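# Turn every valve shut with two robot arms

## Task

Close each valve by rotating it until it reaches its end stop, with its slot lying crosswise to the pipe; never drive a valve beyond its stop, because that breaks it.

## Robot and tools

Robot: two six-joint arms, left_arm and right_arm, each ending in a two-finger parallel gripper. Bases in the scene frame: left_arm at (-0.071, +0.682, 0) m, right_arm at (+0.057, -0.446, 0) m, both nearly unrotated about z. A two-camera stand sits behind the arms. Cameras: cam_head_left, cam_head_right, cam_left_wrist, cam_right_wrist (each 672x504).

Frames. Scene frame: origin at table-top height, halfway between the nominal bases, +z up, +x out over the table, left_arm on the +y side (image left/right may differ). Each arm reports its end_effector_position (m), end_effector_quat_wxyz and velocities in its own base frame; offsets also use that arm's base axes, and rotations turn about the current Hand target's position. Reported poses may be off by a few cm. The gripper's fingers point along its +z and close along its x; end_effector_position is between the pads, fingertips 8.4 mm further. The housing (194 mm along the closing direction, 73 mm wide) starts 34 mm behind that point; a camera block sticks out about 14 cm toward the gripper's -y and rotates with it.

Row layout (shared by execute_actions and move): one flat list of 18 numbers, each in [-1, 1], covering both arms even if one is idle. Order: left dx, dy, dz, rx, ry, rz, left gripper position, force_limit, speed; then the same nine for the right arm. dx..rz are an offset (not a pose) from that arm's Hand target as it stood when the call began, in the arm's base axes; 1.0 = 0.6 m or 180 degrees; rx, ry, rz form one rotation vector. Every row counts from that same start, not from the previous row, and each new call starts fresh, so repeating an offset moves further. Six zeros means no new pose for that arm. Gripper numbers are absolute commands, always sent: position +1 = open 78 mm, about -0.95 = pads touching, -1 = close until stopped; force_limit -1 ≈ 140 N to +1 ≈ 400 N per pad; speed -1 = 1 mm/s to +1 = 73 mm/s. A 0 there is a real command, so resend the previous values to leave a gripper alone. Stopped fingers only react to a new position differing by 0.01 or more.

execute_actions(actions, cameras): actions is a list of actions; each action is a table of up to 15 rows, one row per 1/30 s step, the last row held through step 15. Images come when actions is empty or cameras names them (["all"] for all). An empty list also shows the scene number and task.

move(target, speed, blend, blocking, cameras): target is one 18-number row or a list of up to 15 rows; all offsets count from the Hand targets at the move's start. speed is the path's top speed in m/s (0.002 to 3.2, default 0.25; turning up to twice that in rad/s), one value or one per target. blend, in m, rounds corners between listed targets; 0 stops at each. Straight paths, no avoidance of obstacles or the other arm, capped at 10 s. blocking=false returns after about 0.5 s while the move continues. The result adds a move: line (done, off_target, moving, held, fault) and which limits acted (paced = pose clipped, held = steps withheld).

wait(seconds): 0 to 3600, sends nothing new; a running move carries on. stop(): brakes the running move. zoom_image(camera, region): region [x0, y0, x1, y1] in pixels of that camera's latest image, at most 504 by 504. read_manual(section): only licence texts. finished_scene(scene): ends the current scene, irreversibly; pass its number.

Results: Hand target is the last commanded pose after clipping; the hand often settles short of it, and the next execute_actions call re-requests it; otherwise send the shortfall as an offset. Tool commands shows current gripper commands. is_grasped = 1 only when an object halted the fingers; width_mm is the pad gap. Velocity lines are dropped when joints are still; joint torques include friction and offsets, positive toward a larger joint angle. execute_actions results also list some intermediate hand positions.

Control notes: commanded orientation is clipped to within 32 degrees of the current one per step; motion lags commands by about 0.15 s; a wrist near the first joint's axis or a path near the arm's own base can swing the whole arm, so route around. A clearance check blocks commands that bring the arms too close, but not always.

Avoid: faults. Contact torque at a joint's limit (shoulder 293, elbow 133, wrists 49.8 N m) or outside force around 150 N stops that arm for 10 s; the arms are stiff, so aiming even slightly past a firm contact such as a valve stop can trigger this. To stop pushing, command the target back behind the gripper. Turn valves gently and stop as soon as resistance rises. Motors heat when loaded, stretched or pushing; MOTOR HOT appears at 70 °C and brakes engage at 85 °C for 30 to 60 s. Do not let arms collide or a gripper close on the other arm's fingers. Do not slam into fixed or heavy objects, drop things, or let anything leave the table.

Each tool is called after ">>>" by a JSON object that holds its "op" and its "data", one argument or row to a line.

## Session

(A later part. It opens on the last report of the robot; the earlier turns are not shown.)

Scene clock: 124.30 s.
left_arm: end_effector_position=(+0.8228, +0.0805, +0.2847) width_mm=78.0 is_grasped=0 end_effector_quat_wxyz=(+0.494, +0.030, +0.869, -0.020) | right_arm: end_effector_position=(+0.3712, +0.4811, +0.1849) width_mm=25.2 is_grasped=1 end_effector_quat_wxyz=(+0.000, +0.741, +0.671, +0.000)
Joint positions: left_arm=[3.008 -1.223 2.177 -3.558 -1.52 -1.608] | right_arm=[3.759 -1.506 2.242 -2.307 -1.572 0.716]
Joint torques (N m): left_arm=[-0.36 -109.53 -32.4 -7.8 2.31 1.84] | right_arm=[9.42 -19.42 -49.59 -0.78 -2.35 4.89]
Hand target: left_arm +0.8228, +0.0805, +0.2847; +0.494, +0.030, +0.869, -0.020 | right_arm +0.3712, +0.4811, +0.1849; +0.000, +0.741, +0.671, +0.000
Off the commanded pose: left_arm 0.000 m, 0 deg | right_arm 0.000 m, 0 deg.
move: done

>>> {"op": "move", "data": {
  "target": [0,0,0,0,0,0,1,-1,0.5,0,0,0,0,0,-0.0050,-0.97,-0.2,-0.6],
  "speed": 0.04
}}

>>> {"op": "move", "data": {
  "target": [
    [0,0,0,0,0,0,1,-1,0.5,0,0,0,0,0,0.0167,-0.97,-0.2,-0.6],
    [0,0,0,0,0,0,1,-1,0.5,0,0,0.0348,0,0,0.0167,-0.97,-0.2,-0.6],
    [0,0,0,0,0,0,1,-1,0.5,-0.0137,0.0642,0.0348,0,0,0.382,-0.97,-0.2,-0.6]
  ],
  "speed": [0.1,0.15,0.6],
  "cameras": ["cam_right_wrist"]
}}

>>> {"op": "zoom_image", "data": {
  "camera": "cam_right_wrist",
  "region": [310, 50, 370, 110]
}}

Scene clock: 125.10 s.
left_arm: end_effector_position=(+0.8228, +0.0805, +0.2847) width_mm=78.0 is_grasped=0 end_effector_quat_wxyz=(+0.494, +0.030, +0.869, -0.020) | right_arm: end_effector_position=(+0.3712, +0.4811, +0.1849) width_mm=25.2 is_grasped=1 end_effector_quat_wxyz=(+0.000, +0.746, +0.665, +0.000)
Joint positions: left_arm=[3.008 -1.223 2.177 -3.558 -1.52 -1.608] | right_arm=[3.759 -1.506 2.242 -2.307 -1.572 0.732]
Joint torques (N m): left_arm=[-1.24 -108.85 -32.58 -7.61 2.43 2.06] | right_arm=[8.32 -21.73 -50.05 -0.79 -1.84 5.74]
Hand target: left_arm +0.8228, +0.0805, +0.2847; +0.494, +0.030, +0.869, -0.020 | right_arm +0.3712, +0.4811, +0.1849; +0.000, +0.747, +0.665, +0.000
Off the commanded pose: left_arm 0.000 m, 0 deg | right_arm 0.000 m, 0 deg.
move: done

Scene clock: 127.97 s.
left_arm: end_effector_position=(+0.8228, +0.0805, +0.2847) width_mm=78.0 is_grasped=0 end_effector_quat_wxyz=(+0.494, +0.030, +0.869, -0.020) | right_arm: end_effector_position=(+0.3630, +0.5196, +0.2058) width_mm=25.2 is_grasped=1 end_effector_quat_wxyz=(+0.000, +0.241, +0.971, +0.000)
Joint positions: left_arm=[3.008 -1.223 2.177 -3.558 -1.52 -1.608] | right_arm=[3.819 -1.491 2.178 -2.258 -1.571 -0.407]
Joint torques (N m): left_arm=[0.16 -109.65 -32.69 -7.76 2.61 1.92] | right_arm=[10.47 -37.6 -67.32 -2.21 4.17 -4.27]
Hand target: left_arm +0.8228, +0.0805, +0.2847; +0.494, +0.030, +0.869, -0.020 | right_arm +0.3630, +0.5196, +0.2058; +0.000, +0.240, +0.971, +0.000
Off the commanded pose: left_arm 0.000 m, 0 deg | right_arm 0.000 m, 0 deg.
move: done

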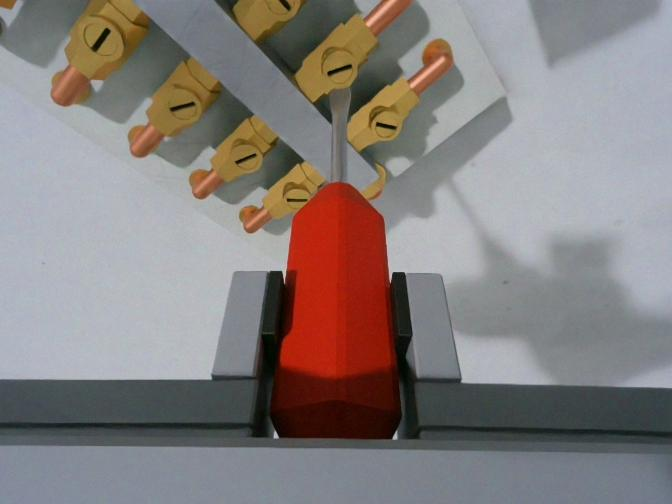

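Scaled by 8.400.

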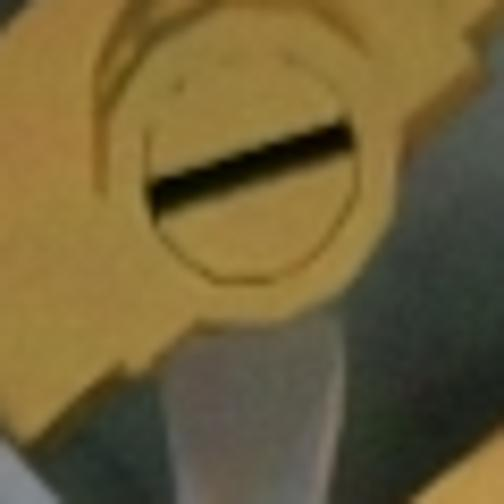

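>>> {"op": "move", "data": {
  "target": [0,0,0,0,0,0,1,-1,0.5,0.0004,-0.0008,-0.0305,0,0,0.0175,-0.97,-0.2,-0.6],
  "speed": 0.08,
  "cameras": ["cam_right_wrist"]
}}

>>> {"op": "zoom_image", "data": {
  "camera": "cam_right_wrist",
  "region": [320, 70, 360, 110]
}}

Scene clock: 129.00 s.
left_arm: end_effector_position=(+0.8228, +0.0805, +0.2847) width_mm=78.0 is_grasped=0 end_effector_quat_wxyz=(+0.494, +0.030, +0.869, -0.020) | right_arm: end_effector_position=(+0.3633, +0.5191, +0.1876) width_mm=25.2 is_grasped=1 end_effector_quat_wxyz=(+0.000, +0.214, +0.977, +0.000)
Joint positions: left_arm=[3.008 -1.223 2.177 -3.558 -1.52 -1.608] | right_arm=[3.818 -1.468 2.194 -2.297 -1.571 -0.463]
Joint torques (N m): left_arm=[-0.22 -110.05 -32.32 -7.47 2.59 1.87] | right_arm=[-7.4 -39.67 -49.7 -4.66 3.66 -4.09]
Hand target: left_arm +0.8228, +0.0805, +0.2847; +0.494, +0.030, +0.869, -0.020 | right_arm +0.3633, +0.5191, +0.1875; +0.000, +0.214, +0.977, +0.000
Off the commanded pose: left_arm 0.000 m, 0 deg | right_arm 0.000 m, 0 deg.
move: done

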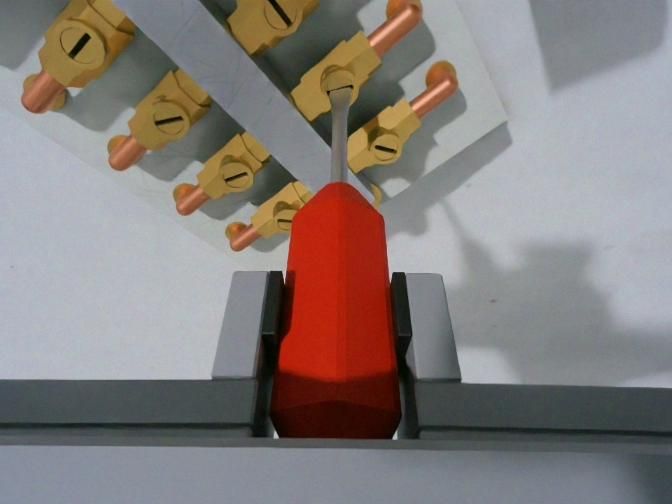

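Scaled by 12.600.

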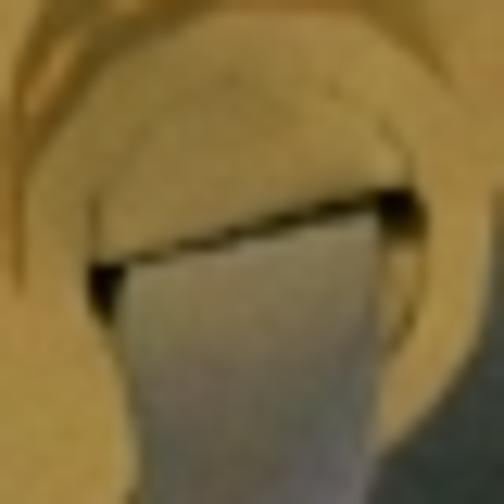

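>>> {"op": "move", "data": {
  "target": [0,0,0,0,0,0,1,-1,0.5,0,0.0001,-0.0032,0,0,0,-0.97,-0.2,-0.6],
  "speed": 0.015
}}

>>> {"op": "move", "data": {
  "target": [0,0,0,0,0,0,1,-1,0.5,0,0,-0.0008,0,0,0,-0.97,-0.2,-0.6],
  "speed": 0.01
}}

Scene clock: 130.80 s.
left_arm: end_effector_position=(+0.8228, +0.0805, +0.2847) width_mm=78.0 is_grasped=0 end_effector_quat_wxyz=(+0.494, +0.030, +0.869, -0.020) | right_arm: end_effector_position=(+0.3633, +0.5192, +0.1856) width_mm=25.2 is_grasped=1 end_effector_quat_wxyz=(+0.000, +0.214, +0.977, +0.000)
Joint positions: left_arm=[3.008 -1.223 2.177 -3.558 -1.52 -1.608] | right_arm=[3.818 -1.466 2.195 -2.301 -1.571 -0.464]
Joint torques (N m): left_arm=[-0.35 -110.53 -32.53 -7.47 2.84 1.84] | right_arm=[5.08 -36.19 -47.72 -4.74 3.94 -0.21]
Hand target: left_arm +0.8228, +0.0805, +0.2847; +0.494, +0.030, +0.869, -0.020 | right_arm +0.3633, +0.5192, +0.1856; +0.000, +0.214, +0.977, +0.000
Off the commanded pose: left_arm 0.000 m, 0 deg | right_arm 0.000 m, 0 deg.
move: done

Scene clock: 131.30 s.
left_arm: end_effector_position=(+0.8228, +0.0805, +0.2847) width_mm=78.0 is_grasped=0 end_effector_quat_wxyz=(+0.494, +0.030, +0.869, -0.020) | right_arm: end_effector_position=(+0.3633, +0.5192, +0.1851) width_mm=25.2 is_grasped=1 end_effector_quat_wxyz=(+0.000, +0.214, +0.977, +0.000)
Joint positions: left_arm=[3.008 -1.223 2.177 -3.558 -1.52 -1.608] | right_arm=[3.818 -1.465 2.196 -2.302 -1.571 -0.464]
Joint torques (N m): left_arm=[-1.31 -110.03 -32.41 -7.62 2.57 1.93] | right_arm=[7.33 -28.38 -39.57 -3.88 3.09 0.63]
Hand target: left_arm +0.8228, +0.0805, +0.2847; +0.494, +0.030, +0.869, -0.020 | right_arm +0.3633, +0.5192, +0.1851; +0.000, +0.214, +0.977, +0.000
Off the commanded pose: left_arm 0.000 m, 0 deg | right_arm 0.000 m, 0 deg.
move: done

>>> {"op": "move", "data": {
  "target": [0,0,0,0,0,0,1,-1,0.5,0,0,0,0,0,-0.3906,-0.97,-0.2,-0.6],
  "speed": 0.35
}}

>>> {"op": "move", "data": {
  "target": [0,0,0,0,0,0,1,-1,0.5,0,0,0,0,0,-0.0050,-0.97,-0.2,-0.6],
  "speed": 0.04,
  "cameras": ["cam_right_wrist"]
}}

>>> {"op": "zoom_image", "data": {
  "camera": "cam_right_wrist",
  "region": [320, 70, 360, 110]
}}

Scene clock: 133.97 s.
left_arm: end_effector_position=(+0.8228, +0.0805, +0.2847) width_mm=78.0 is_grasped=0 end_effector_quat_wxyz=(+0.494, +0.030, +0.869, -0.020) | right_arm: end_effector_position=(+0.3633, +0.5192, +0.1851) width_mm=25.2 is_grasped=1 end_effector_quat_wxyz=(+0.000, +0.737, +0.676, +0.000)
Joint positions: left_arm=[3.008 -1.223 2.177 -3.558 -1.52 -1.608] | right_arm=[3.818 -1.465 2.195 -2.301 -1.572 0.763]
Joint torques (N m): left_arm=[0.91 -109.46 -32.41 -7.56 2.89 2.03] | right_arm=[11.32 -14.51 -39.3 0.6 -2.01 4.11]
Hand target: left_arm +0.8228, +0.0805, +0.2847; +0.494, +0.030, +0.869, -0.020 | right_arm +0.3633, +0.5192, +0.1851; +0.000, +0.737, +0.676, +0.000
Off the commanded pose: left_arm 0.000 m, 0 deg | right_arm 0.000 m, 0 deg.
move: done

Scene clock: 134.57 s.
left_arm: end_effector_position=(+0.8228, +0.0805, +0.2847) width_mm=78.0 is_grasped=0 end_effector_quat_wxyz=(+0.494, +0.030, +0.869, -0.020) | right_arm: end_effector_position=(+0.3633, +0.5192, +0.1851) width_mm=25.2 is_grasped=1 end_effector_quat_wxyz=(+0.000, +0.742, +0.670, +0.000)
Joint positions: left_arm=[3.008 -1.223 2.177 -3.558 -1.52 -1.608] | right_arm=[3.818 -1.465 2.195 -2.301 -1.572 0.779]
Joint torques (N m): left_arm=[0.01 -108.53 -32.32 -7.73 2.61 1.55] | right_arm=[9.38 -13.58 -36.88 0.33 -1.44 4.07]
Hand target: left_arm +0.8228, +0.0805, +0.2847; +0.494, +0.030, +0.869, -0.020 | right_arm +0.3633, +0.5192, +0.1851; +0.000, +0.742, +0.670, +0.000
Off the commanded pose: left_arm 0.000 m, 0 deg | right_arm 0.000 m, 0 deg.
move: done

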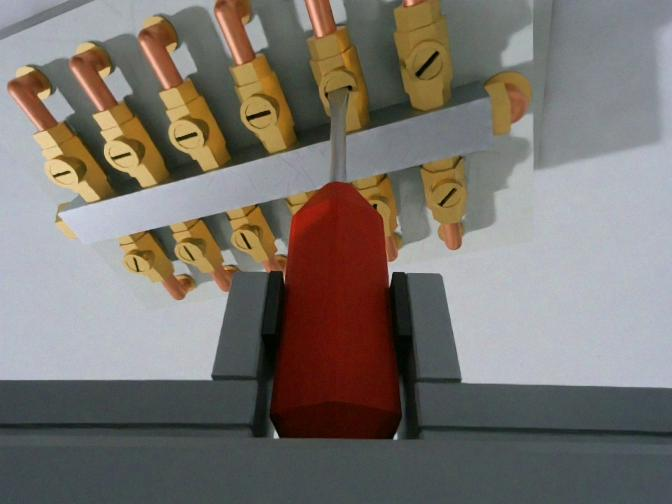

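Scaled by 12.600.

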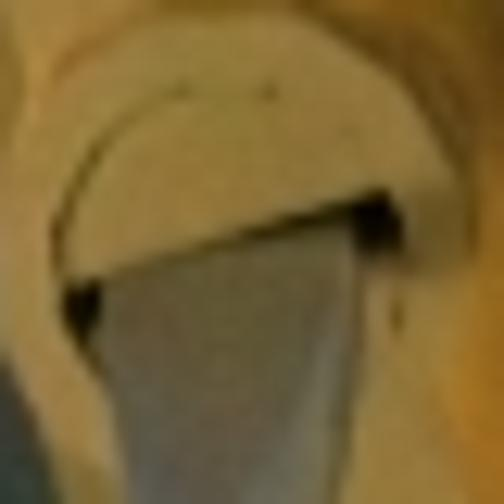

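>>> {"op": "move", "data": {
  "target": [0,0,0,0,0,0,1,-1,0.5,0,0,0.0003,0,0,-0.0061,-0.97,-0.2,-0.6],
  "speed": 0.04
}}

>>> {"op": "move", "data": {
  "target": [0,0,0,0,0,0,1,-1,0.5,0,0,0,0,0,-0.0050,-0.97,-0.2,-0.6],
  "speed": 0.04
}}

Scene clock: 135.27 s.
left_arm: end_effector_position=(+0.8228, +0.0805, +0.2847) width_mm=78.0 is_grasped=0 end_effector_quat_wxyz=(+0.494, +0.030, +0.869, -0.020) | right_arm: end_effector_position=(+0.3633, +0.5192, +0.1852) width_mm=25.2 is_grasped=1 end_effector_quat_wxyz=(+0.000, +0.749, +0.663, +0.000)
Joint positions: left_arm=[3.008 -1.223 2.177 -3.558 -1.52 -1.608] | right_arm=[3.818 -1.465 2.195 -2.301 -1.572 0.798]
Joint torques (N m): left_arm=[-0.86 -109.44 -31.81 -7.45 2.83 1.9] | right_arm=[8.67 -35.24 -41.05 0.08 -0.42 5.13]
Hand target: left_arm +0.8228, +0.0805, +0.2847; +0.494, +0.030, +0.869, -0.020 | right_arm +0.3633, +0.5192, +0.1853; +0.000, +0.749, +0.663, +0.000
Off the commanded pose: left_arm 0.000 m, 0 deg | right_arm 0.000 m, 0 deg.
move: done

Scene clock: 135.87 s.
left_arm: end_effector_position=(+0.8228, +0.0805, +0.2847) width_mm=78.0 is_grasped=0 end_effector_quat_wxyz=(+0.494, +0.030, +0.869, -0.020) | right_arm: end_effector_position=(+0.3633, +0.5192, +0.1853) width_mm=25.2 is_grasped=1 end_effector_quat_wxyz=(+0.000, +0.754, +0.657, +0.000)
Joint positions: left_arm=[3.008 -1.223 2.177 -3.558 -1.52 -1.608] | right_arm=[3.818 -1.465 2.195 -2.301 -1.572 0.814]
Joint torques (N m): left_arm=[-1.5 -109.35 -32.23 -7.49 2.75 1.76] | right_arm=[9.03 -37.64 -43.85 -0.48 0.61 5.93]
Hand target: left_arm +0.8228, +0.0805, +0.2847; +0.494, +0.030, +0.869, -0.020 | right_arm +0.3633, +0.5192, +0.1853; +0.000, +0.754, +0.657, +0.000
Off the commanded pose: left_arm 0.000 m, 0 deg | right_arm 0.000 m, 0 deg.
move: done

>>> {"op": "move", "data": {
  "target": [
    [0,0,0,0,0,0,1,-1,0.5,0,0,0,0,0,0.0167,-0.97,-0.2,-0.6],
    [0,0,0,0,0,0,1,-1,0.5,0,0,0.0342,0,0,0.0167,-0.97,-0.2,-0.6],
    [0,0,0,0,0,0,1,-1,0.5,-0.0137,0.0642,0.0342,0,0,0.2406,-0.97,-0.2,-0.6]
  ],
  "speed": [0.1,0.15,0.6],
  "cameras": ["cam_right_wrist"]
}}

>>> {"op": "zoom_image", "data": {
  "camera": "cam_right_wrist",
  "region": [310, 50, 370, 110]
}}

Scene clock: 146.50 s.
left_arm: end_effector_position=(+0.8228, +0.0805, +0.2847) width_mm=78.0 is_grasped=0 end_effector_quat_wxyz=(+0.494, +0.030, +0.869, -0.020) | right_arm: end_effector_position=(+0.3550, +0.5577, +0.2058) width_mm=25.2 is_grasped=1 end_effector_quat_wxyz=(+0.000, +0.459, +0.889, +0.000)
Joint positions: left_arm=[3.008 -1.223 2.177 -3.558 -1.52 -1.608] | right_arm=[3.874 -1.449 2.129 -2.252 -1.571 0.114]
Joint torques (N m): left_arm=[0.47 -109.31 -32.41 -7.68 3.04 1.93] | right_arm=[10.19 -41.17 -67.72 -2.25 4.27 -4.62]
Hand target: left_arm +0.8228, +0.0805, +0.2847; +0.494, +0.030, +0.869, -0.020 | right_arm +0.3550, +0.5577, +0.2058; +0.000, +0.458, +0.889, +0.000
Off the commanded pose: left_arm 0.000 m, 0 deg | right_arm 0.000 m, 0 deg.
move: done

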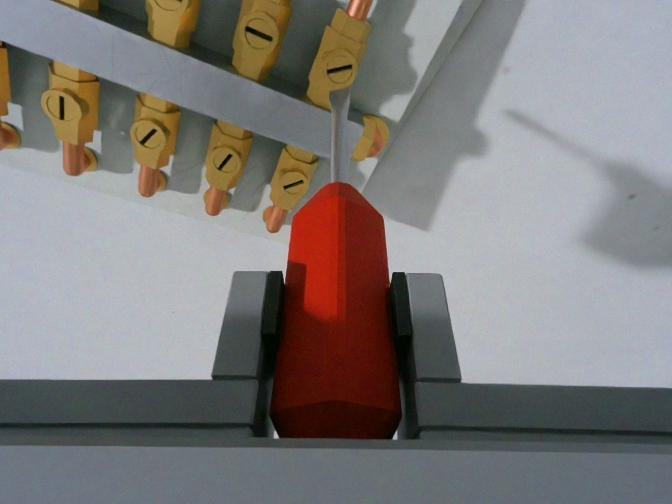

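Scaled by 8.400.

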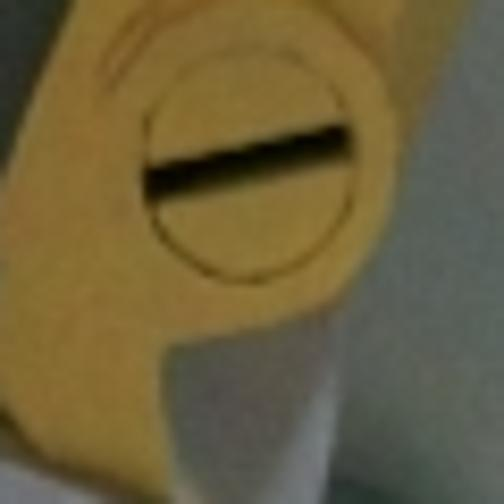

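>>> {"op": "move", "data": {
  "target": [0,0,0,0,0,0,1,-1,0.5,-0.0003,-0.0011,-0.0305,0,0,0.0067,-0.97,-0.2,-0.6],
  "speed": 0.08,
  "cameras": ["cam_right_wrist"]
}}

>>> {"op": "zoom_image", "data": {
  "camera": "cam_right_wrist",
  "region": [320, 70, 360, 110]
}}

Scene clock: 147.40 s.
left_arm: end_effector_position=(+0.8228, +0.0805, +0.2847) width_mm=78.0 is_grasped=0 end_effector_quat_wxyz=(+0.494, +0.030, +0.869, -0.020) | right_arm: end_effector_position=(+0.3549, +0.5570, +0.1877) width_mm=25.2 is_grasped=1 end_effector_quat_wxyz=(+0.000, +0.449, +0.893, +0.000)
Joint positions: left_arm=[3.008 -1.223 2.177 -3.558 -1.52 -1.608] | right_arm=[3.873 -1.427 2.145 -2.289 -1.571 0.093]
Joint torques (N m): left_arm=[-0.05 -109.89 -32.31 -7.41 3.06 1.94] | right_arm=[-5.87 -40.64 -51.08 -4.71 3.94 -4.62]
Hand target: left_arm +0.8228, +0.0805, +0.2847; +0.494, +0.030, +0.869, -0.020 | right_arm +0.3549, +0.5570, +0.1875; +0.000, +0.449, +0.893, +0.000
Off the commanded pose: left_arm 0.000 m, 0 deg | right_arm 0.000 m, 0 deg.
move: done

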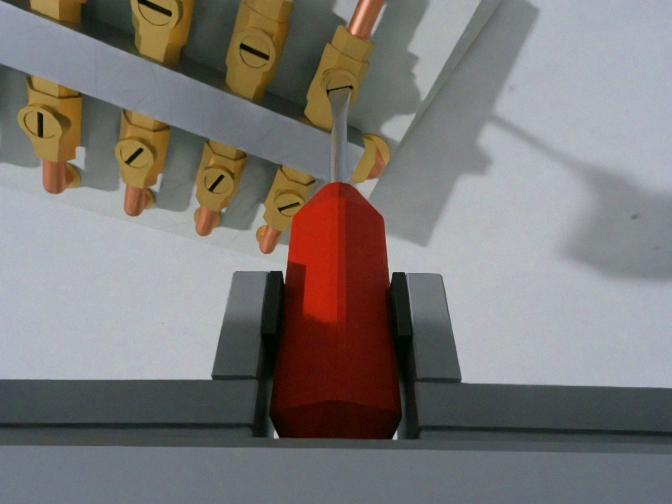

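Scaled by 12.600.

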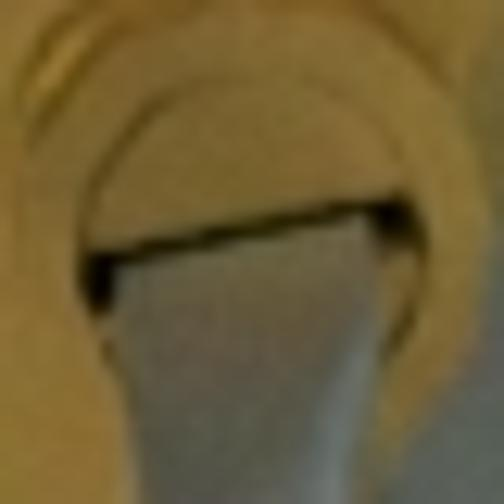

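>>> {"op": "move", "data": {
  "target": [
    [0,0,0,0,0,0,1,-1,0.5,0.0001,0,0,0,0,-0.0167,-0.97,-0.2,-0.6],
    [0,0,0,0,0,0,1,-1,0.5,0.0001,0,-0.0032,0,0,-0.0167,-0.97,-0.2,-0.6]
  ],
  "speed": 0.015
}}

>>> {"op": "move", "data": {
  "target": [0,0,0,0,0,0,1,-1,0.5,0,0,-0.0005,0,0,0,-0.97,-0.2,-0.6],
  "speed": 0.01,
  "cameras": ["cam_right_wrist"]
}}

>>> {"op": "zoom_image", "data": {
  "camera": "cam_right_wrist",
  "region": [320, 70, 360, 110]
}}

Scene clock: 149.77 s.
left_arm: end_effector_position=(+0.8228, +0.0805, +0.2847) width_mm=78.0 is_grasped=0 end_effector_quat_wxyz=(+0.494, +0.030, +0.869, -0.020) | right_arm: end_effector_position=(+0.3549, +0.5570, +0.1857) width_mm=25.2 is_grasped=1 end_effector_quat_wxyz=(+0.000, +0.472, +0.881, +0.000)
Joint positions: left_arm=[3.008 -1.223 2.177 -3.558 -1.52 -1.608] | right_arm=[3.873 -1.425 2.147 -2.293 -1.571 0.145]
Joint torques (N m): left_arm=[0.55 -109.62 -32.14 -7.62 3.13 1.73] | right_arm=[-4.74 -39.73 -51.48 -5.22 1.15 1.83]
Hand target: left_arm +0.8228, +0.0805, +0.2847; +0.494, +0.030, +0.869, -0.020 | right_arm +0.3549, +0.5570, +0.1856; +0.000, +0.472, +0.881, +0.000
Off the commanded pose: left_arm 0.000 m, 0 deg | right_arm 0.000 m, 0 deg.
move: done

Scene clock: 150.27 s.
left_arm: end_effector_position=(+0.8228, +0.0805, +0.2847) width_mm=78.0 is_grasped=0 end_effector_quat_wxyz=(+0.494, +0.030, +0.869, -0.020) | right_arm: end_effector_position=(+0.3549, +0.5570, +0.1853) width_mm=25.2 is_grasped=1 end_effector_quat_wxyz=(+0.000, +0.472, +0.881, +0.000)
Joint positions: left_arm=[3.008 -1.223 2.177 -3.558 -1.52 -1.608] | right_arm=[3.873 -1.424 2.147 -2.294 -1.571 0.145]
Joint torques (N m): left_arm=[-0.3 -110.76 -31.99 -7.63 3.06 2.01] | right_arm=[-0.51 -40.17 -48.57 -4.55 -0.26 1.98]
Hand target: left_arm +0.8228, +0.0805, +0.2847; +0.494, +0.030, +0.869, -0.020 | right_arm +0.3549, +0.5570, +0.1853; +0.000, +0.472, +0.881, +0.000
Off the commanded pose: left_arm 0.000 m, 0 deg | right_arm 0.000 m, 0 deg.
move: done

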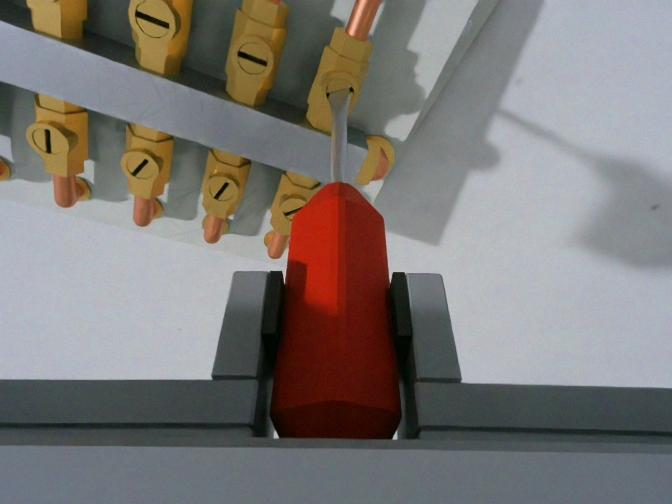

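Scaled by 12.600.

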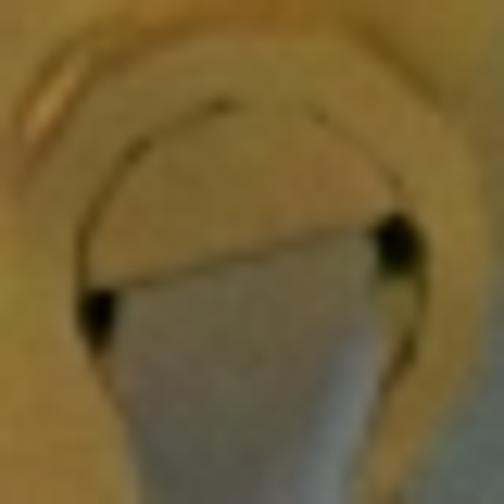

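>>> {"op": "move", "data": {
  "target": [0,0,0,0,0,0,1,-1,0.5,0,0,0,0,0,-0.2147,-0.97,-0.2,-0.6],
  "speed": 0.35
}}

>>> {"op": "move", "data": {
  "target": [0,0,0,0,0,0,1,-1,0.5,0,0,0,0,0,-0.0044,-0.97,-0.2,-0.6],
  "speed": 0.04
}}

Scene clock: 152.03 s.
left_arm: end_effector_position=(+0.8228, +0.0805, +0.2847) width_mm=78.0 is_grasped=0 end_effector_quat_wxyz=(+0.494, +0.030, +0.869, -0.020) | right_arm: end_effector_position=(+0.3549, +0.5570, +0.1853) width_mm=25.2 is_grasped=1 end_effector_quat_wxyz=(+0.000, +0.737, +0.676, +0.000)
Joint positions: left_arm=[3.008 -1.223 2.177 -3.558 -1.52 -1.608] | right_arm=[3.873 -1.424 2.147 -2.293 -1.572 0.819]
Joint torques (N m): left_arm=[0.64 -110.58 -31.69 -7.53 2.89 1.69] | right_arm=[9.62 -29.77 -54.08 -1.05 -2.34 4.5]
Hand target: left_arm +0.8228, +0.0805, +0.2847; +0.494, +0.030, +0.869, -0.020 | right_arm +0.3549, +0.5570, +0.1853; +0.000, +0.737, +0.675, +0.000
Off the commanded pose: left_arm 0.000 m, 0 deg | right_arm 0.000 m, 0 deg.
move: done

Scene clock: 152.60 s.
left_arm: end_effector_position=(+0.8228, +0.0805, +0.2847) width_mm=78.0 is_grasped=0 end_effector_quat_wxyz=(+0.494, +0.030, +0.869, -0.020) | right_arm: end_effector_position=(+0.3549, +0.5570, +0.1853) width_mm=25.2 is_grasped=1 end_effector_quat_wxyz=(+0.000, +0.742, +0.670, +0.000)
Joint positions: left_arm=[3.008 -1.223 2.177 -3.558 -1.52 -1.608] | right_arm=[3.873 -1.424 2.147 -2.293 -1.572 0.833]
Joint torques (N m): left_arm=[-0.18 -109.94 -32.24 -7.46 2.71 2.03] | right_arm=[8.3 -27.42 -53.35 -1.15 -2.42 4.6]
Hand target: left_arm +0.8228, +0.0805, +0.2847; +0.494, +0.030, +0.869, -0.020 | right_arm +0.3549, +0.5570, +0.1853; +0.000, +0.742, +0.670, +0.000
Off the commanded pose: left_arm 0.000 m, 0 deg | right_arm 0.000 m, 0 deg.
move: done

>>> {"op": "move", "data": {
  "target": [0,0,0,0,0,0,1,-1,0.5,0,0,0,0,0,-0.0056,-0.97,-0.2,-0.6],
  "speed": 0.04
}}

Scene clock: 153.30 s.
left_arm: end_effector_position=(+0.8228, +0.0805, +0.2847) width_mm=78.0 is_grasped=0 end_effector_quat_wxyz=(+0.494, +0.030, +0.869, -0.020) | right_arm: end_effector_position=(+0.3549, +0.5570, +0.1853) width_mm=25.2 is_grasped=1 end_effector_quat_wxyz=(+0.000, +0.748, +0.664, +0.000)
Joint positions: left_arm=[3.008 -1.223 2.177 -3.558 -1.52 -1.608] | right_arm=[3.873 -1.424 2.147 -2.293 -1.572 0.851]
Joint torques (N m): left_arm=[-0.09 -110.43 -32.12 -7.45 3.03 1.87] | right_arm=[7.76 -30.52 -53.3 -1.22 -2.22 5.12]
Hand target: left_arm +0.8228, +0.0805, +0.2847; +0.494, +0.030, +0.869, -0.020 | right_arm +0.3549, +0.5570, +0.1853; +0.000, +0.748, +0.664, +0.000
Off the commanded pose: left_arm 0.000 m, 0 deg | right_arm 0.000 m, 0 deg.
move: done

>>> {"op": "move", "data": {
  "target": [0,0,0,0,0,0,1,-1,0.5,0,0,0,0,0,-0.0044,-0.97,-0.2,-0.6],
  "speed": 0.04
}}

>>> {"op": "move", "data": {
  "target": [
    [0,0,0,0,0,0,1,-1,0.5,0,0,0,0,0,0.0167,-0.97,-0.2,-0.6],
    [0,0,0,0,0,0,1,-1,0.5,0,0,0.0493,0,0,0.0167,-0.97,-0.2,-0.6],
    [0,0,0,0,0,0,1,-1,0.5,0.1143,0.0250,0.0493,0,0,0.3111,-0.97,-0.2,-0.6]
  ],
  "speed": [0.1,0.15,0.6],
  "cameras": ["cam_right_wrist"]
}}

>>> {"op": "zoom_image", "data": {
  "camera": "cam_right_wrist",
  "region": [310, 50, 370, 110]
}}

Scene clock: 154.23 s.
left_arm: end_effector_position=(+0.8228, +0.0805, +0.2847) width_mm=78.0 is_grasped=0 end_effector_quat_wxyz=(+0.494, +0.030, +0.869, -0.020) | right_arm: end_effector_position=(+0.3549, +0.5570, +0.1853) width_mm=25.2 is_grasped=1 end_effector_quat_wxyz=(+0.000, +0.752, +0.659, +0.000)
Joint positions: left_arm=[3.008 -1.223 2.177 -3.558 -1.52 -1.608] | right_arm=[3.873 -1.424 2.147 -2.293 -1.572 0.864]
Joint torques (N m): left_arm=[-0.21 -109.05 -32.16 -7.66 3.14 1.89] | right_arm=[7.86 -28.57 -52.86 -1.26 -1.74 5.18]
Hand target: left_arm +0.8228, +0.0805, +0.2847; +0.494, +0.030, +0.869, -0.020 | right_arm +0.3549, +0.5570, +0.1853; +0.000, +0.753, +0.659, +0.000
Off the commanded pose: left_arm 0.000 m, 0 deg | right_arm 0.000 m, 0 deg.
move: done

Scene clock: 157.03 s.
left_arm: end_effector_position=(+0.8228, +0.0805, +0.2847) width_mm=78.0 is_grasped=0 end_effector_quat_wxyz=(+0.494, +0.030, +0.869, -0.020) | right_arm: end_effector_position=(+0.4235, +0.5720, +0.2148) width_mm=25.2 is_grasped=1 end_effector_quat_wxyz=(+0.000, +0.355, +0.935, +0.000)
Joint positions: left_arm=[3.008 -1.223 2.177 -3.558 -1.52 -1.608] | right_arm=[3.823 -1.382 2.029 -2.218 -1.571 -0.162]
Joint torques (N m): left_arm=[0.5 -110.49 -32.33 -7.55 3.13 2.22] | right_arm=[-6.17 -50.05 -68.59 -1.98 4.19 -4.43]
Hand target: left_arm +0.8228, +0.0805, +0.2847; +0.494, +0.030, +0.869, -0.020 | right_arm +0.4235, +0.5720, +0.2148; +0.000, +0.355, +0.935, +0.000
Off the commanded pose: left_arm 0.000 m, 0 deg | right_arm 0.000 m, 0 deg.
move: done

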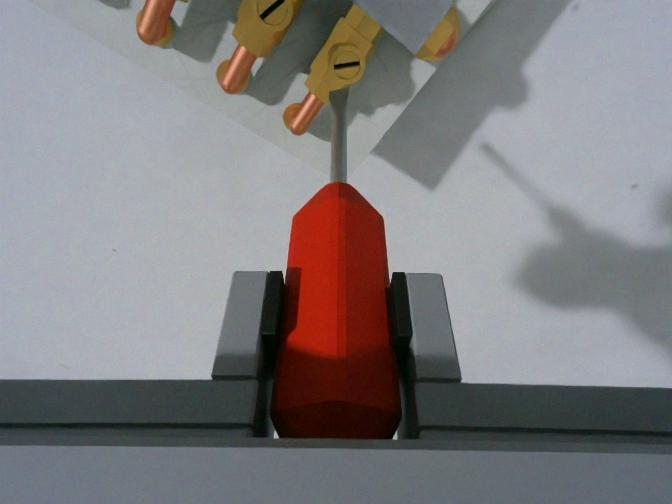

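Scaled by 8.400.

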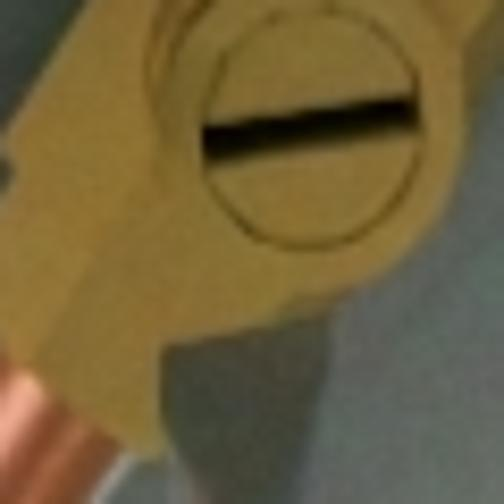

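>>> {"op": "move", "data": {
  "target": [0,0,0,0,0,0,1,-1,0.5,-0.00675,0.0004,-0.0270,0,0,-0.0261,-0.97,-0.2,-0.6],
  "speed": 0.08,
  "cameras": ["cam_right_wrist"]
}}

>>> {"op": "zoom_image", "data": {
  "camera": "cam_right_wrist",
  "region": [320, 70, 360, 110]
}}

Scene clock: 158.30 s.
left_arm: end_effector_position=(+0.8228, +0.0805, +0.2847) width_mm=78.0 is_grasped=0 end_effector_quat_wxyz=(+0.494, +0.030, +0.869, -0.020) | right_arm: end_effector_position=(+0.4212, +0.5737, +0.2020) width_mm=25.2 is_grasped=1 end_effector_quat_wxyz=(+0.002, +0.393, +0.920, +0.003)
Joint positions: left_arm=[3.008 -1.223 2.177 -3.558 -1.52 -1.608] | right_arm=[3.827 -1.369 2.042 -2.251 -1.571 -0.078]
Joint torques (N m): left_arm=[0.35 -109.6 -32.41 -7.59 3.06 1.7] | right_arm=[2.34 -56.25 -58.18 -3.37 0.42 -1.24]
Hand target: left_arm +0.8228, +0.0805, +0.2847; +0.494, +0.030, +0.869, -0.020 | right_arm +0.4212, +0.5737, +0.2020; +0.002, +0.393, +0.920, +0.003 (not the last commanded pose)
Tool commands: left_gripper/position=+1.0 left_gripper/force_limit=-1.0 left_gripper/speed=+0.5 right_gripper/position=-0.97 right_gripper/force_limit=-0.2 right_gripper/speed=-0.6
Off the commanded pose: left_arm 0.000 m, 0 deg | right_arm 0.004 m, 0 deg.
FORCE FAULT: contact force on the right arm reached its limit, and that arm stopped. The contact can be on any part of that arm, not only on its tool. That arm is still stopped at the end of this call. That arm stays stopped for about 10 more seconds. Until then a move that you send moves the other arm only, and its call returns only when the move has ended. Once the stop has ended, the next robot result says so. If the stop ends while you think or write, that arm runs what you send next, counted from a new Hand target: where the arm stands when the stop ends. While its stop runs, that arm, its gripper or tool too, takes no new command. Until it ends, the stop uses up actions while you think or wait. An arm that is not stopped still takes commands.
move: fault (right_arm)

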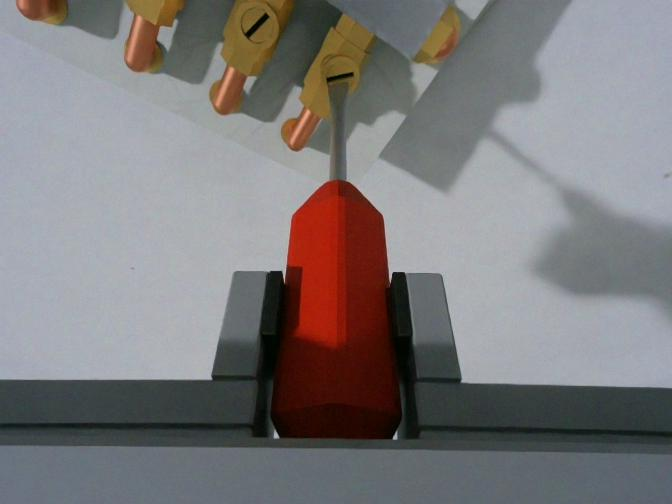

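Scaled by 12.600.

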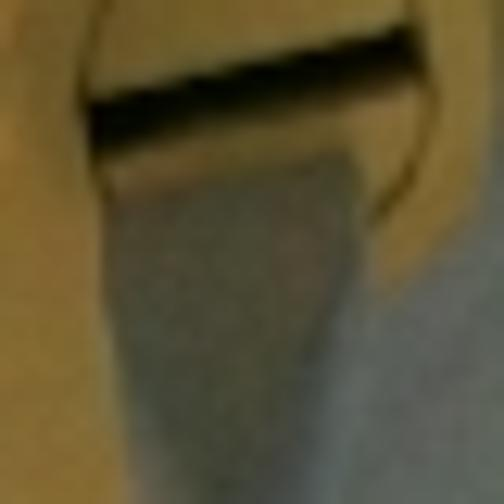

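>>> {"op": "wait", "data": {
  "seconds": 10.3
}}

>>> {"op": "move", "data": {
  "target": [0,0,0,0,0,0,1,-1,0.5,0,0,0.012,0,0,0,-0.97,-0.2,-0.6],
  "speed": 0.03,
  "cameras": ["cam_right_wrist"]
}}

>>> {"op": "zoom_image", "data": {
  "camera": "cam_right_wrist",
  "region": [310, 50, 370, 110]
}}

Scene clock: 168.50 s.
left_arm: end_effector_position=(+0.8228, +0.0805, +0.2847) width_mm=78.0 is_grasped=0 end_effector_quat_wxyz=(+0.494, +0.030, +0.869, -0.020) | right_arm: end_effector_position=(+0.4212, +0.5737, +0.2020) width_mm=25.2 is_grasped=1 end_effector_quat_wxyz=(+0.002, +0.393, +0.920, +0.003)
Joint positions: left_arm=[3.008 -1.223 2.177 -3.558 -1.52 -1.608] | right_arm=[3.827 -1.369 2.042 -2.251 -1.571 -0.078]
Joint torques (N m): left_arm=[0.58 -108.68 -32.28 -7.52 3.46 1.93] | right_arm=[0.89 -55.63 -58.31 -3.44 0.28 -0.73]
Hand target: left_arm +0.8228, +0.0805, +0.2847; +0.494, +0.030, +0.869, -0.020 | right_arm +0.4212, +0.5737, +0.2020; +0.002, +0.393, +0.920, +0.003 (not the last commanded pose)
Tool commands: left_gripper/position=+1.0 left_gripper/force_limit=-1.0 left_gripper/speed=+0.5 right_gripper/position=-0.97 right_gripper/force_limit=-0.2 right_gripper/speed=-0.6
Off the commanded pose: left_arm 0.000 m, 0 deg | right_arm 0.004 m, 0 deg.
FORCE FAULT, CONTINUED: the right arm's stop, for the force fault that an earlier result reported, is over. The rest of the stop counts as 19 of the actions that you can send in this scene. That arm's target is now where it stood when the stop ended, not its last command. That arm accepts commands again.
wait: 10.00 of 10.3 s (the remaining seconds did not pass); at rest from the start

Scene clock: 169.10 s.
left_arm: end_effector_position=(+0.8228, +0.0805, +0.2847) width_mm=78.0 is_grasped=0 end_effector_quat_wxyz=(+0.494, +0.030, +0.869, -0.020) | right_arm: end_effector_position=(+0.4212, +0.5737, +0.2090) width_mm=25.2 is_grasped=1 end_effector_quat_wxyz=(+0.002, +0.393, +0.920, +0.003)
Joint positions: left_arm=[3.008 -1.223 2.177 -3.558 -1.52 -1.608] | right_arm=[3.827 -1.377 2.037 -2.238 -1.571 -0.078]
Joint torques (N m): left_arm=[0.81 -109.63 -32.04 -7.61 3.39 1.87] | right_arm=[2.09 -67.07 -68.27 -2.46 0.36 -1.18]
Hand target: left_arm +0.8228, +0.0805, +0.2847; +0.494, +0.030, +0.869, -0.020 | right_arm +0.4212, +0.5737, +0.2092; +0.002, +0.393, +0.920, +0.003
Off the commanded pose: left_arm 0.000 m, 0 deg | right_arm 0.000 m, 0 deg.
move: done

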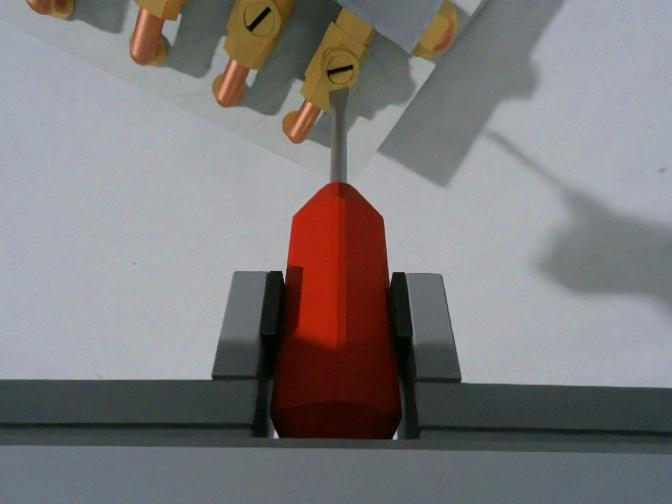

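Scaled by 8.400.

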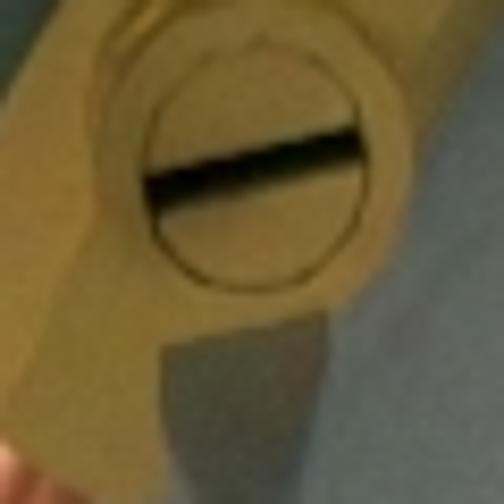

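>>> {"op": "move", "data": {
  "target": [
    [0,0,0,0,0,0,1,-1,0.5,-0.0065,-0.0062,0,-0.00125,0.00192,0,-0.97,-0.2,-0.6],
    [0,0,0,0,0,0,1,-1,0.5,-0.0065,-0.0062,-0.0055,-0.00125,0.00192,0,-0.97,-0.2,-0.6]
  ],
  "speed": 0.03,
  "cameras": ["cam_right_wrist"]
}}

>>> {"op": "zoom_image", "data": {
  "camera": "cam_right_wrist",
  "region": [320, 70, 360, 110]
}}

Scene clock: 170.37 s.
left_arm: end_effector_position=(+0.8228, +0.0805, +0.2847) width_mm=78.0 is_grasped=0 end_effector_quat_wxyz=(+0.494, +0.030, +0.869, -0.020) | right_arm: end_effector_position=(+0.4174, +0.5700, +0.2060) width_mm=25.2 is_grasped=1 end_effector_quat_wxyz=(+0.000, +0.393, +0.920, +0.000)
Joint positions: left_arm=[3.008 -1.223 2.177 -3.558 -1.52 -1.608] | right_arm=[3.826 -1.38 2.045 -2.236 -1.57 -0.079]
Joint torques (N m): left_arm=[-1 -109.86 -31.58 -7.47 3.42 1.9] | right_arm=[-5.58 -50.17 -54.16 -4.64 4.28 -4.15]
Hand target: left_arm +0.8228, +0.0805, +0.2847; +0.494, +0.030, +0.869, -0.020 | right_arm +0.4173, +0.5700, +0.2059; +0.000, +0.393, +0.920, +0.000
Off the commanded pose: left_arm 0.000 m, 0 deg | right_arm 0.000 m, 0 deg.
move: done

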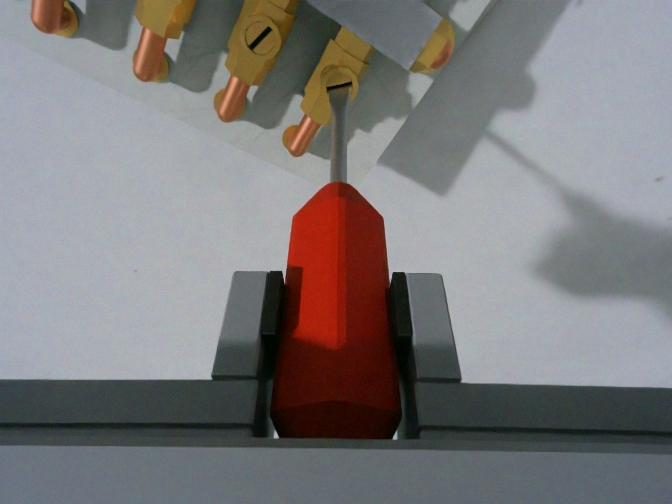

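Scaled by 12.600.

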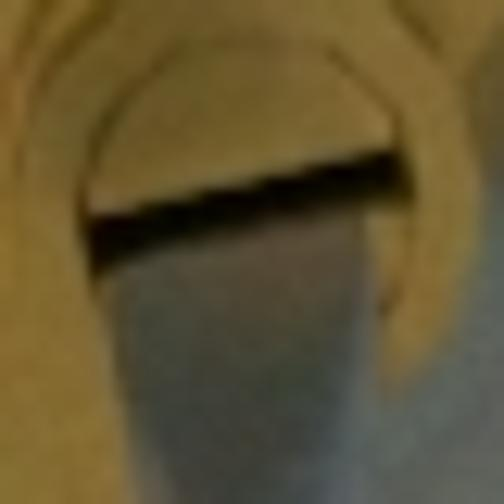

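>>> {"op": "move", "data": {
  "target": [
    [0,0,0,0,0,0,1,-1,0.5,-0.0006,-0.0005,0,0,0,0,-0.97,-0.2,-0.6],
    [0,0,0,0,0,0,1,-1,0.5,-0.0006,-0.0005,-0.0022,0,0,0,-0.97,-0.2,-0.6]
  ],
  "speed": 0.02,
  "cameras": ["cam_right_wrist"]
}}

>>> {"op": "zoom_image", "data": {
  "camera": "cam_right_wrist",
  "region": [320, 70, 360, 110]
}}

Scene clock: 171.17 s.
left_arm: end_effector_position=(+0.8228, +0.0805, +0.2847) width_mm=78.0 is_grasped=0 end_effector_quat_wxyz=(+0.494, +0.030, +0.869, -0.020) | right_arm: end_effector_position=(+0.4170, +0.5697, +0.2046) width_mm=25.2 is_grasped=1 end_effector_quat_wxyz=(+0.000, +0.393, +0.920, +0.000)
Joint positions: left_arm=[3.008 -1.223 2.177 -3.558 -1.52 -1.608] | right_arm=[3.826 -1.379 2.047 -2.239 -1.57 -0.079]
Joint torques (N m): left_arm=[-0.09 -109.34 -31.65 -7.56 3.3 1.8] | right_arm=[-5.48 -47.29 -52.9 -4.87 4.3 -4.27]
Hand target: left_arm +0.8228, +0.0805, +0.2847; +0.494, +0.030, +0.869, -0.020 | right_arm +0.4170, +0.5697, +0.2045; +0.000, +0.393, +0.920, +0.000
Off the commanded pose: left_arm 0.000 m, 0 deg | right_arm 0.000 m, 0 deg.
move: done

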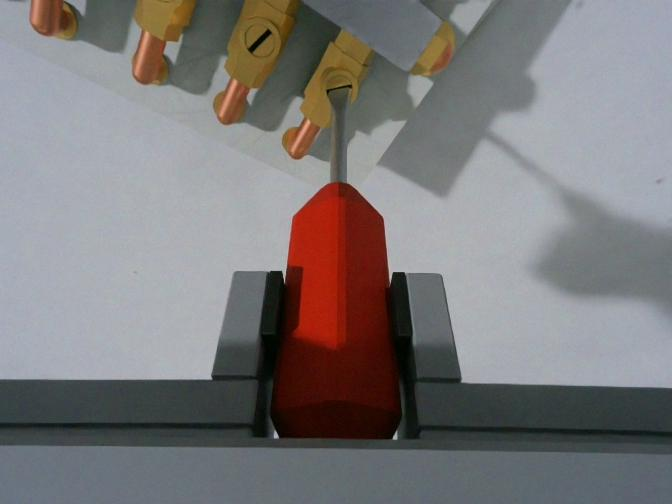

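Scaled by 12.600.

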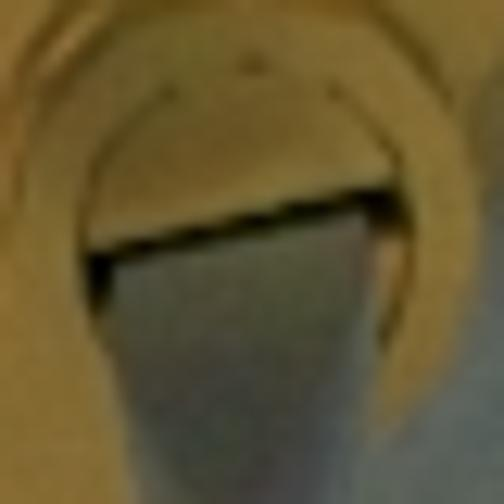

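>>> {"op": "move", "data": {
  "target": [0,0,0,0,0,0,1,-1,0.5,0,0,-0.0016,0,0,0,-0.97,-0.2,-0.6],
  "speed": 0.01,
  "cameras": ["cam_right_wrist"]
}}

>>> {"op": "zoom_image", "data": {
  "camera": "cam_right_wrist",
  "region": [320, 70, 360, 110]
}}

>>> {"op": "move", "data": {
  "target": [0,0,0,0,0,0,1,-1,0.5,0,0,-0.0006,0,0,0,-0.97,-0.2,-0.6],
  "speed": 0.01
}}

Scene clock: 171.80 s.
left_arm: end_effector_position=(+0.8228, +0.0805, +0.2847) width_mm=78.0 is_grasped=0 end_effector_quat_wxyz=(+0.494, +0.030, +0.869, -0.020) | right_arm: end_effector_position=(+0.4170, +0.5697, +0.2036) width_mm=25.2 is_grasped=1 end_effector_quat_wxyz=(+0.000, +0.393, +0.920, +0.000)
Joint positions: left_arm=[3.008 -1.223 2.177 -3.558 -1.52 -1.608] | right_arm=[3.826 -1.378 2.048 -2.241 -1.57 -0.079]
Joint torques (N m): left_arm=[-1.43 -110.01 -31.48 -7.61 3.4 2.12] | right_arm=[-4.97 -48.19 -52.36 -4.73 4.05 -4.16]
Hand target: left_arm +0.8228, +0.0805, +0.2847; +0.494, +0.030, +0.869, -0.020 | right_arm +0.4170, +0.5697, +0.2036; +0.000, +0.393, +0.920, +0.000
Off the commanded pose: left_arm 0.000 m, 0 deg | right_arm 0.000 m, 0 deg.
move: done

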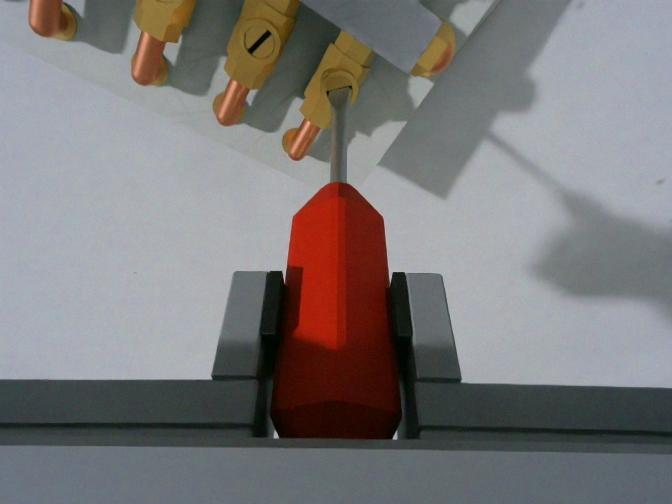

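Scaled by 12.600.

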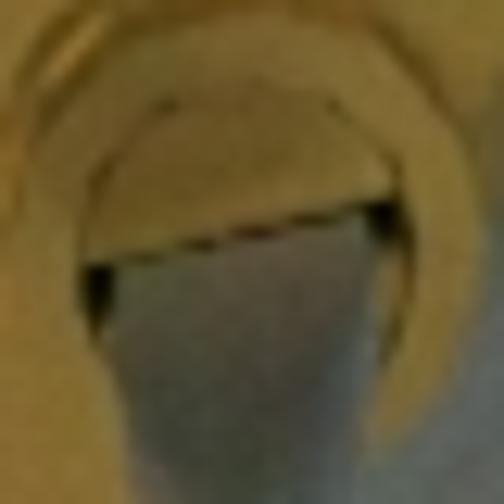

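Scene clock: 172.30 s.
left_arm: end_effector_position=(+0.8228, +0.0805, +0.2847) width_mm=78.0 is_grasped=0 end_effector_quat_wxyz=(+0.494, +0.030, +0.869, -0.020) | right_arm: end_effector_position=(+0.4170, +0.5697, +0.2032) width_mm=25.2 is_grasped=1 end_effector_quat_wxyz=(+0.000, +0.393, +0.920, +0.000)
Joint positions: left_arm=[3.008 -1.223 2.177 -3.558 -1.52 -1.608] | right_arm=[3.826 -1.378 2.048 -2.241 -1.57 -0.079]
Joint torques (N m): left_arm=[0.61 -110.17 -31.47 -7.64 3.46 1.92] | right_arm=[-3.87 -46.58 -52.79 -4.83 4.19 -4.31]
Hand target: left_arm +0.8228, +0.0805, +0.2847; +0.494, +0.030, +0.869, -0.020 | right_arm +0.4170, +0.5697, +0.2032; +0.000, +0.393, +0.920, +0.000
Off the commanded pose: left_arm 0.000 m, 0 deg | right_arm 0.000 m, 0 deg.
move: done

>>> {"op": "move", "data": {
  "target": [0,0,0,0,0,0,1,-1,0.5,0,0,-0.0007,0,0,0,-0.97,-0.2,-0.6],
  "speed": 0.01
}}

>>> {"op": "move", "data": {
  "target": [0,0,0,0,0,0,1,-1,0.5,0,0,-0.0007,0,0,0,-0.97,-0.2,-0.6],
  "speed": 0.01,
  "cameras": ["cam_right_wrist"]
}}

>>> {"op": "zoom_image", "data": {
  "camera": "cam_right_wrist",
  "region": [320, 70, 360, 110]
}}

Scene clock: 172.90 s.
left_arm: end_effector_position=(+0.8228, +0.0805, +0.2847) width_mm=78.0 is_grasped=0 end_effector_quat_wxyz=(+0.494, +0.030, +0.869, -0.020) | right_arm: end_effector_position=(+0.4170, +0.5697, +0.2028) width_mm=25.2 is_grasped=1 end_effector_quat_wxyz=(+0.000, +0.393, +0.920, +0.000)
Joint positions: left_arm=[3.008 -1.223 2.177 -3.558 -1.52 -1.608] | right_arm=[3.826 -1.377 2.049 -2.242 -1.57 -0.079]
Joint torques (N m): left_arm=[-0.06 -110.23 -32.01 -7.65 3.29 1.74] | right_arm=[-5.24 -47.78 -52.31 -4.75 4.04 -4.09]
Hand target: left_arm +0.8228, +0.0805, +0.2847; +0.494, +0.030, +0.869, -0.020 | right_arm +0.4170, +0.5697, +0.2028; +0.000, +0.393, +0.920, +0.000
Off the commanded pose: left_arm 0.000 m, 0 deg | right_arm 0.000 m, 0 deg.
move: done

Scene clock: 173.40 s.
left_arm: end_effector_position=(+0.8228, +0.0805, +0.2847) width_mm=78.0 is_grasped=0 end_effector_quat_wxyz=(+0.494, +0.030, +0.869, -0.020) | right_arm: end_effector_position=(+0.4170, +0.5697, +0.2024) width_mm=25.2 is_grasped=1 end_effector_quat_wxyz=(+0.000, +0.393, +0.920, +0.000)
Joint positions: left_arm=[3.008 -1.223 2.177 -3.558 -1.52 -1.608] | right_arm=[3.826 -1.377 2.049 -2.243 -1.57 -0.079]
Joint torques (N m): left_arm=[-0.77 -109.66 -31.69 -7.39 3.51 2.25] | right_arm=[-5.35 -47.51 -52.99 -4.75 3.94 -4.12]
Hand target: left_arm +0.8228, +0.0805, +0.2847; +0.494, +0.030, +0.869, -0.020 | right_arm +0.4170, +0.5697, +0.2024; +0.000, +0.393, +0.920, +0.000
Off the commanded pose: left_arm 0.000 m, 0 deg | right_arm 0.000 m, 0 deg.
move: done

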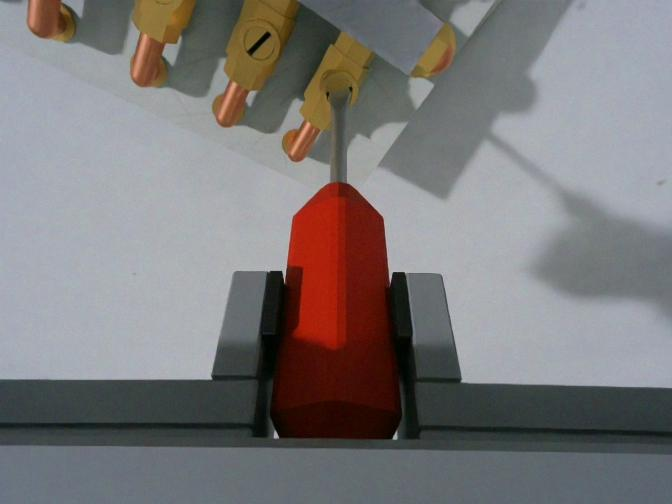

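Scaled by 12.600.

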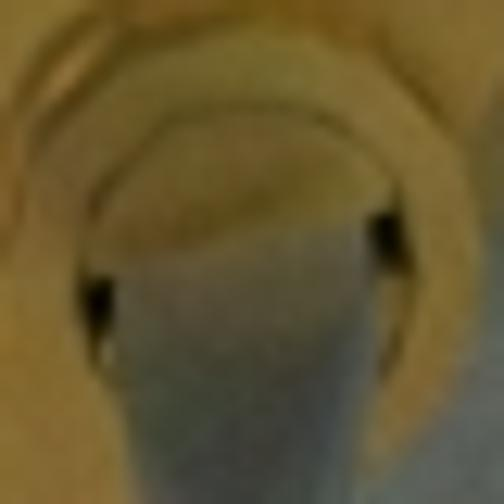

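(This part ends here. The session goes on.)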